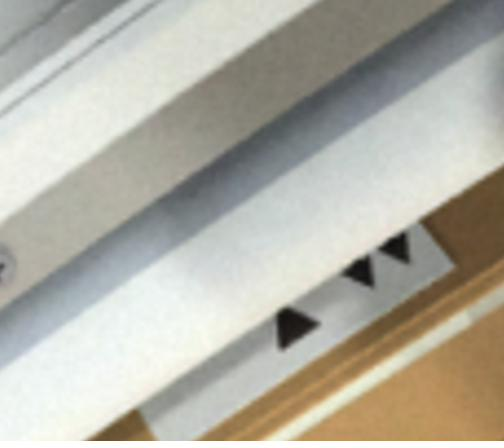

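Call:
move(
  target=[
    [0.005,0,-0.17,0,0,0,-1,0,-1,-1,-1,0,-1,-1,-1,0,-1,-1,0.7,-0.678,0.1,0.1,0.7,-0.5,0.005,0,-0.17,0,0,0,-1,0,-1,-1,-1,0,-1,-1,-1,0,-1,-1,0.7,-0.678,0.1,0.1,0.7,-0.5],
    [0.005,0,-0.187,0,0,0,-1,0,-1,-1,-1,0,-1,-1,-1,0,-1,-1,0.7,-0.678,0.1,0.1,0.7,-0.5,0.005,0,-0.187,0,0,0,-1,0,-1,-1,-1,0,-1,-1,-1,0,-1,-1,0.7,-0.678,0.1,0.1,0.7,-0.5],
  ],
  speed=[0.06, 0.02],
)

Call:
move(
  target=[0,0,-0.04,0,0,0,-1,0,-1,-1,-1,0,-1,-1,-1,0,-1,-1,0.7,-0.678,0.1,0.1,0.7,-0.5,0,0,-0.04,0,0,0,-1,0,-1,-1,-1,0,-1,-1,-1,0,-1,-1,0.7,-0.678,0.1,0.1,0.7,-0.5],
  speed=0.006,
  stop_force=55,
)

Call:
move(
  target=[-0.0083,0,0,0,0,0,-1,0,-1,-1,-1,0,-1,-1,-1,0,-1,-1,0.7,-0.678,0.1,0.1,0.7,-0.5,-0.0083,0,0,0,0,0,-1,0,-1,-1,-1,0,-1,-1,-1,0,-1,-1,0.7,-0.678,0.1,0.1,0.7,-0.5],
  speed=0.015,
)

Scene clock: 9469.00 s.
left_arm: end_effector_position=(+0.3651, -0.0857, +0.1054) hand_goal=(-1.000, +0.000, -1.000, -1.000, -1.000, +0.000, -1.000, -1.000, -1.000, +0.000, -1.000, -1.000, +0.700, -0.678, +0.100, +0.100) hand_measured=(-0.994, -0.002, -1.000, -1.000, -0.994, -0.002, -1.000, -1.000, -0.994, -0.002, -1.000, -1.000, +0.698, -0.678, +0.102, +0.098) hand_current_ma=(+6, -1, +0, +0, +6, -1, +0, +0, +7, -1, +0, +0, -2, +0, +1, -1) hand_state=(goal, goal, goal, goal, goal, goal, goal, goal, goal, goal, goal, goal, goal, goal, goal, goal) hand_current_limit=0.70 hand_speed=-0.50 end_effector_quat_wxyz=(-0.136, +0.694, -0.694, +0.135) | right_arm: end_effector_position=(+0.3806, +0.3775, +0.1072) hand_goal=(-1.000, +0.000, -1.000, -1.000, -1.000, +0.000, -1.000, -1.000, -1.000, +0.000, -1.000, -1.000, +0.700, -0.678, +0.100, +0.100) hand_measured=(-0.994, +0.000, -1.000, -1.000, -0.994, +0.000, -1.000, -1.000, -0.994, +0.000, -1.000, -1.000, +0.698, -0.678, +0.102, +0.098) hand_current_ma=(+1, +0, +0, +0, +1, +0, +0, +0, +1, +0, +0, +0, +0, +0, +0, +0) hand_state=(goal, goal, goal, goal, goal, goal, goal, goal, goal, goal, goal, goal, goal, goal, goal, goal) hand_current_limit=0.70 hand_speed=-0.50 end_effector_quat_wxyz=(-0.136, +0.678, -0.709, +0.139)
Joint positions: left_arm=[3.342 -1.484 -2.427 -0.422 1.497 3.328] | right_arm=[0.5 -1.324 2.035 -2.623 -1.766 3.653]
Joint torques (N m): left_arm=[-11.86 6.23 10.91 5.83 1.97 -2.49] | right_arm=[-7.35 -22.28 -10.62 -4.08 2.32 -1.28]
Wrist force (N, zeroed by zero_wrist_force): left_arm=[-0.1 0.4 -0.1] | right_arm=[0.0 0.0 0.6]
Wrist torque (N m, zeroed by zero_wrist_force): left_arm=[0.06 0.01 0.10] | right_arm=[0.03 -0.01 0.14]
Wrist force, peak (N, zeroed by zero_wrist_force): left_arm=[0.0 0.6 0.1] | right_arm=[0.2 0.2 1.0]
Hand target: left_arm +0.3651, -0.0857, +0.1053; -0.136, +0.694, -0.694, +0.135 | right_arm +0.3806, +0.3775, +0.1072; -0.136, +0.678, -0.709, +0.139
Off the commanded pose: left_arm 0.000 m, 0 deg | right_arm 0.000 m, 0 deg.
move: done

Scene clock: 9472.07 s.
left_arm: end_effector_position=(+0.3669, -0.0853, +0.0954) hand_goal=(-1.000, +0.000, -1.000, -1.000, -1.000, +0.000, -1.000, -1.000, -1.000, +0.000, -1.000, -1.000, +0.700, -0.678, +0.100, +0.100) hand_measured=(-1.002, -0.006, -1.002, -1.000, -1.002, -0.006, -1.002, -1.000, -1.002, -0.006, -1.002, -1.000, +0.698, -0.678, +0.102, +0.098) hand_current_ma=(-2, -6, -1, +0, -2, -5, -1, +0, -2, -5, -1, +0, -2, +0, +1, -1) hand_state=(goal, goal, goal, goal, goal, goal, goal, goal, goal, goal, goal, goal, goal, goal, goal, goal) hand_current_limit=0.70 hand_speed=-0.50 end_effector_quat_wxyz=(-0.140, +0.693, -0.694, +0.138) | right_arm: end_effector_position=(+0.3820, +0.3783, +0.0973) hand_goal=(-1.000, +0.000, -1.000, -1.000, -1.000, +0.000, -1.000, -1.000, -1.000, +0.000, -1.000, -1.000, +0.700, -0.678, +0.100, +0.100) hand_measured=(-1.002, +0.010, -1.002, -1.000, -1.002, +0.012, -1.002, -1.000, -1.004, +0.012, -1.002, -1.000, +0.698, -0.678, +0.102, +0.098) hand_current_ma=(+0, +3, +0, +0, +0, +3, +0, +0, +0, +3, +0, +0, +0, +0, +0, +0) hand_state=(goal, goal, goal, goal, goal, goal, goal, goal, goal, goal, goal, goal, goal, goal, goal, goal) hand_current_limit=0.70 hand_speed=-0.50 end_effector_quat_wxyz=(-0.139, +0.677, -0.709, +0.140)
Joint positions: left_arm=[3.342 -1.512 -2.441 -0.371 1.497 3.328] | right_arm=[0.5 -1.304 2.046 -2.661 -1.766 3.653]
Joint torques (N m): left_arm=[-9.99 -0.57 3.28 -9.17 1.73 -2] | right_arm=[-4.35 -5.1 -4.58 8.45 3.4 -1.07]
Wrist force (N, zeroed by zero_wrist_force): left_arm=[1.5 -10.7 -48.3] | right_arm=[2.4 -20.3 -46.3]
Wrist torque (N m, zeroed by zero_wrist_force): left_arm=[7.27 -0.79 0.52] | right_arm=[7.48 1.78 -0.03]
Wrist force, peak (N, zeroed by zero_wrist_force): left_arm=[1.1 -13.4 -57.1] | right_arm=[2.5 -22.7 -53.3]
Hand target: left_arm +0.3665, -0.0854, +0.0952; -0.139, +0.693, -0.694, +0.137 (not the last commanded pose) | right_arm +0.3818, +0.3781, +0.0971; -0.139, +0.677, -0.709, +0.140 (not the last commanded pose)
Off the commanded pose: left_arm 0.014 m, 0 deg | right_arm 0.014 m, 0 deg.
move: contact (left_arm, right_arm)

Scene clock: 9472.87 s.
left_arm: end_effector_position=(+0.3623, -0.0853, +0.0955) hand_goal=(-1.000, +0.000, -1.000, -1.000, -1.000, +0.000, -1.000, -1.000, -1.000, +0.000, -1.000, -1.000, +0.700, -0.678, +0.100, +0.100) hand_measured=(-1.002, -0.006, -1.002, -1.000, -1.002, -0.006, -1.002, -1.000, -1.002, -0.006, -1.002, -1.000, +0.698, -0.678, +0.102, +0.098) hand_current_ma=(-2, -6, -1, +0, -2, -5, -1, +0, -2, -5, -1, +0, -2, +0, +1, -1) hand_state=(goal, goal, goal, goal, goal, goal, goal, goal, goal, goal, goal, goal, goal, goal, goal, goal) hand_current_limit=0.70 hand_speed=-0.50 end_effector_quat_wxyz=(-0.140, +0.693, -0.694, +0.138) | right_arm: end_effector_position=(+0.3772, +0.3783, +0.0972) hand_goal=(-1.000, +0.000, -1.000, -1.000, -1.000, +0.000, -1.000, -1.000, -1.000, +0.000, -1.000, -1.000, +0.700, -0.678, +0.100, +0.100) hand_measured=(-1.002, +0.008, -1.002, -1.000, -1.002, +0.008, -1.002, -1.000, -1.004, +0.008, -1.002, -1.000, +0.698, -0.678, +0.102, +0.098) hand_current_ma=(+0, +2, +0, +0, +0, +2, +0, +0, +0, +2, +0, +0, +0, +0, +0, +0) hand_state=(goal, goal, goal, goal, goal, goal, goal, goal, goal, goal, goal, goal, goal, goal, goal, goal) hand_current_limit=0.70 hand_speed=-0.50 end_effector_quat_wxyz=(-0.139, +0.677, -0.709, +0.140)
Joint positions: left_arm=[3.345 -1.499 -2.453 -0.371 1.496 3.331] | right_arm=[0.504 -1.312 2.056 -2.662 -1.768 3.658]
Joint torques (N m): left_arm=[10.35 3.67 -12.18 -9.28 -0.33 2.41] | right_arm=[14.18 -8.38 23.09 8.22 3.47 1.43]
Wrist force (N, zeroed by zero_wrist_force): left_arm=[0.7 -25.6 -28.0] | right_arm=[0.4 -37.1 -31.2]
Wrist torque (N m, zeroed by zero_wrist_force): left_arm=[5.11 -0.40 0.62] | right_arm=[6.82 1.15 -0.99]
Wrist force, peak (N, zeroed by zero_wrist_force): left_arm=[1.3 -10.7 -48.4] | right_arm=[2.5 -20.5 -46.4]
Hand target: left_arm +0.3615, -0.0854, +0.0952; -0.139, +0.693, -0.694, +0.137 | right_arm +0.3768, +0.3781, +0.0971; -0.139, +0.677, -0.709, +0.140
Off the commanded pose: left_arm 0.001 m, 0 deg | right_arm 0.000 m, 0 deg.
move: done

Call:
move(
  target=[-0.005,0,0,0,0,0,-1,0,-1,-1,-1,0,-1,-1,-1,0,-1,-1,0.7,-0.678,0.1,0.1,0.7,-0.5,-0.005,0,0,0,0,0,-1,0,-1,-1,-1,0,-1,-1,-1,0,-1,-1,0.7,-0.678,0.1,0.1,0.7,-0.5],
  speed=0.015,
)

Call:
move(
  target=[-0.005,0,0,0,0,0,-1,0,-1,-1,-1,0,-1,-1,-1,0,-1,-1,0.7,-0.678,0.1,0.1,0.7,-0.5,-0.005,0,0,0,0,0,-1,0,-1,-1,-1,0,-1,-1,-1,0,-1,-1,0.7,-0.678,0.1,0.1,0.7,-0.5],
  speed=0.015,
  cameras=["cam_high"],
)

Call:
zoom_image(
  camera="cam_high",
  region=[310, 250, 420, 310],
)

Scene clock: 9486.10 s.
left_arm: end_effector_position=(+0.3595, -0.0852, +0.0956) hand_goal=(-1.000, +0.000, -1.000, -1.000, -1.000, +0.000, -1.000, -1.000, -1.000, +0.000, -1.000, -1.000, +0.700, -0.678, +0.100, +0.100) hand_measured=(-1.002, -0.006, -1.002, -1.000, -1.002, -0.006, -1.002, -1.000, -1.002, -0.006, -1.002, -1.000, +0.698, -0.678, +0.102, +0.098) hand_current_ma=(-2, -6, -1, +0, -2, -5, -1, +0, -2, -5, -1, +0, -2, +0, +1, -1) hand_state=(goal, goal, goal, goal, goal, goal, goal, goal, goal, goal, goal, goal, goal, goal, goal, goal) hand_current_limit=0.70 hand_speed=-0.50 end_effector_quat_wxyz=(-0.141, +0.693, -0.693, +0.138) | right_arm: end_effector_position=(+0.3746, +0.3785, +0.0975) hand_goal=(-1.000, +0.000, -1.000, -1.000, -1.000, +0.000, -1.000, -1.000, -1.000, +0.000, -1.000, -1.000, +0.700, -0.678, +0.100, +0.100) hand_measured=(-1.002, +0.008, -1.002, -1.000, -1.002, +0.008, -1.002, -1.000, -1.004, +0.008, -1.002, -1.000, +0.698, -0.678, +0.102, +0.098) hand_current_ma=(+0, +2, +0, +0, +0, +2, +0, +0, -1, +2, +0, +0, +0, +0, +0, +0) hand_state=(goal, goal, goal, goal, goal, goal, goal, goal, goal, goal, goal, goal, goal, goal, goal, goal) hand_current_limit=0.70 hand_speed=-0.50 end_effector_quat_wxyz=(-0.140, +0.677, -0.709, +0.140) end_effector_velocity=(-0.002, -0.001, -0.001) end_effector_angular_velocity=(-0.002, +0.003, +0.000)
Joint positions: left_arm=[3.347 -1.49 -2.46 -0.371 1.495 3.333] | right_arm=[0.507 -1.316 2.062 -2.666 -1.769 3.661]
Joint velocities: left_arm=[within noise] | right_arm=[0.001 -0.001 0.005 0 -0.001 0.001]
Joint torques (N m): left_arm=[11.06 5.3 -17.46 -9.32 0.12 2.6] | right_arm=[17.46 -13.53 21.94 8.44 3.94 1.77]
Wrist force (N, zeroed by zero_wrist_force): left_arm=[0.6 -39.9 -14.4] | right_arm=[0.7 -43.3 -18.5]
Wrist torque (N m, zeroed by zero_wrist_force): left_arm=[4.18 -0.13 0.89] | right_arm=[5.54 0.71 -1.34]
Wrist force, peak (N, zeroed by zero_wrist_force): left_arm=[0.8 -40.0 -16.5] | right_arm=[0.3 -38.7 -29.5]
Hand target: left_arm +0.3585, -0.0854, +0.0952; -0.139, +0.693, -0.694, +0.137 | right_arm +0.3738, +0.3781, +0.0971; -0.139, +0.677, -0.709, +0.140
Off the commanded pose: left_arm 0.001 m, 0 deg | right_arm 0.001 m, 0 deg.
move: done

Scene clock: 9486.83 s.
left_arm: end_effector_position=(+0.3568, -0.0852, +0.0957) hand_goal=(-1.000, +0.000, -1.000, -1.000, -1.000, +0.000, -1.000, -1.000, -1.000, +0.000, -1.000, -1.000, +0.700, -0.678, +0.100, +0.100) hand_measured=(-1.002, -0.006, -1.002, -1.000, -1.002, -0.006, -1.002, -1.000, -1.002, -0.006, -1.002, -1.000, +0.698, -0.678, +0.102, +0.098) hand_current_ma=(-2, -6, -1, +0, -2, -5, -1, +0, -1, -5, -1, +0, -2, +0, +1, -1) hand_state=(goal, goal, goal, goal, goal, goal, goal, goal, goal, goal, goal, goal, goal, goal, goal, goal) hand_current_limit=0.70 hand_speed=-0.50 end_effector_quat_wxyz=(-0.141, +0.693, -0.693, +0.139) | right_arm: end_effector_position=(+0.3716, +0.3785, +0.0975) hand_goal=(-1.000, +0.000, -1.000, -1.000, -1.000, +0.000, -1.000, -1.000, -1.000, +0.000, -1.000, -1.000, +0.700, -0.678, +0.100, +0.100) hand_measured=(-1.002, +0.006, -1.002, -1.000, -1.002, +0.006, -1.002, -1.000, -1.004, +0.006, -1.002, -1.000, +0.698, -0.678, +0.102, +0.098) hand_current_ma=(+0, +1, +0, +0, +0, +1, +0, +0, -1, +1, +0, +0, +0, +0, +0, +0) hand_state=(goal, goal, goal, goal, goal, goal, goal, goal, goal, goal, goal, goal, goal, goal, goal, goal) hand_current_limit=0.70 hand_speed=-0.50 end_effector_quat_wxyz=(-0.140, +0.677, -0.709, +0.140)
Joint positions: left_arm=[3.349 -1.482 -2.467 -0.371 1.495 3.334] | right_arm=[0.51 -1.321 2.068 -2.666 -1.77 3.664]
Joint torques (N m): left_arm=[9.28 9.48 -11.97 -9.42 -0.25 2.41] | right_arm=[18.28 -13.56 21.58 8.47 4.03 1.52]
Wrist force (N, zeroed by zero_wrist_force): left_arm=[0.4 -33.7 -12.7] | right_arm=[0.4 -43.6 -17.5]
Wrist torque (N m, zeroed by zero_wrist_force): left_arm=[3.60 -0.15 0.65] | right_arm=[5.53 0.62 -1.39]
Wrist force, peak (N, zeroed by zero_wrist_force): left_arm=[0.7 -39.9 -14.3] | right_arm=[0.6 -43.6 -18.0]
Hand target: left_arm +0.3555, -0.0854, +0.0952; -0.139, +0.693, -0.694, +0.137 | right_arm +0.3708, +0.3781, +0.0971; -0.139, +0.677, -0.709, +0.140
Off the commanded pose: left_arm 0.001 m, 0 deg | right_arm 0.001 m, 0 deg.
move: done
Images, in order (width x height): cam_high 672x504.

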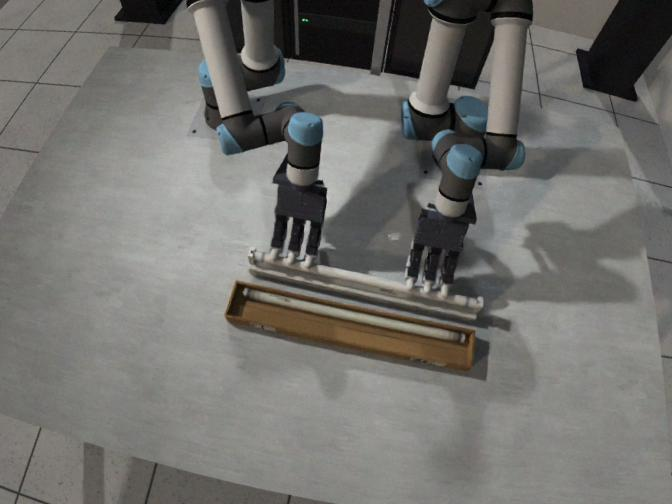

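Scaled by 4.582.

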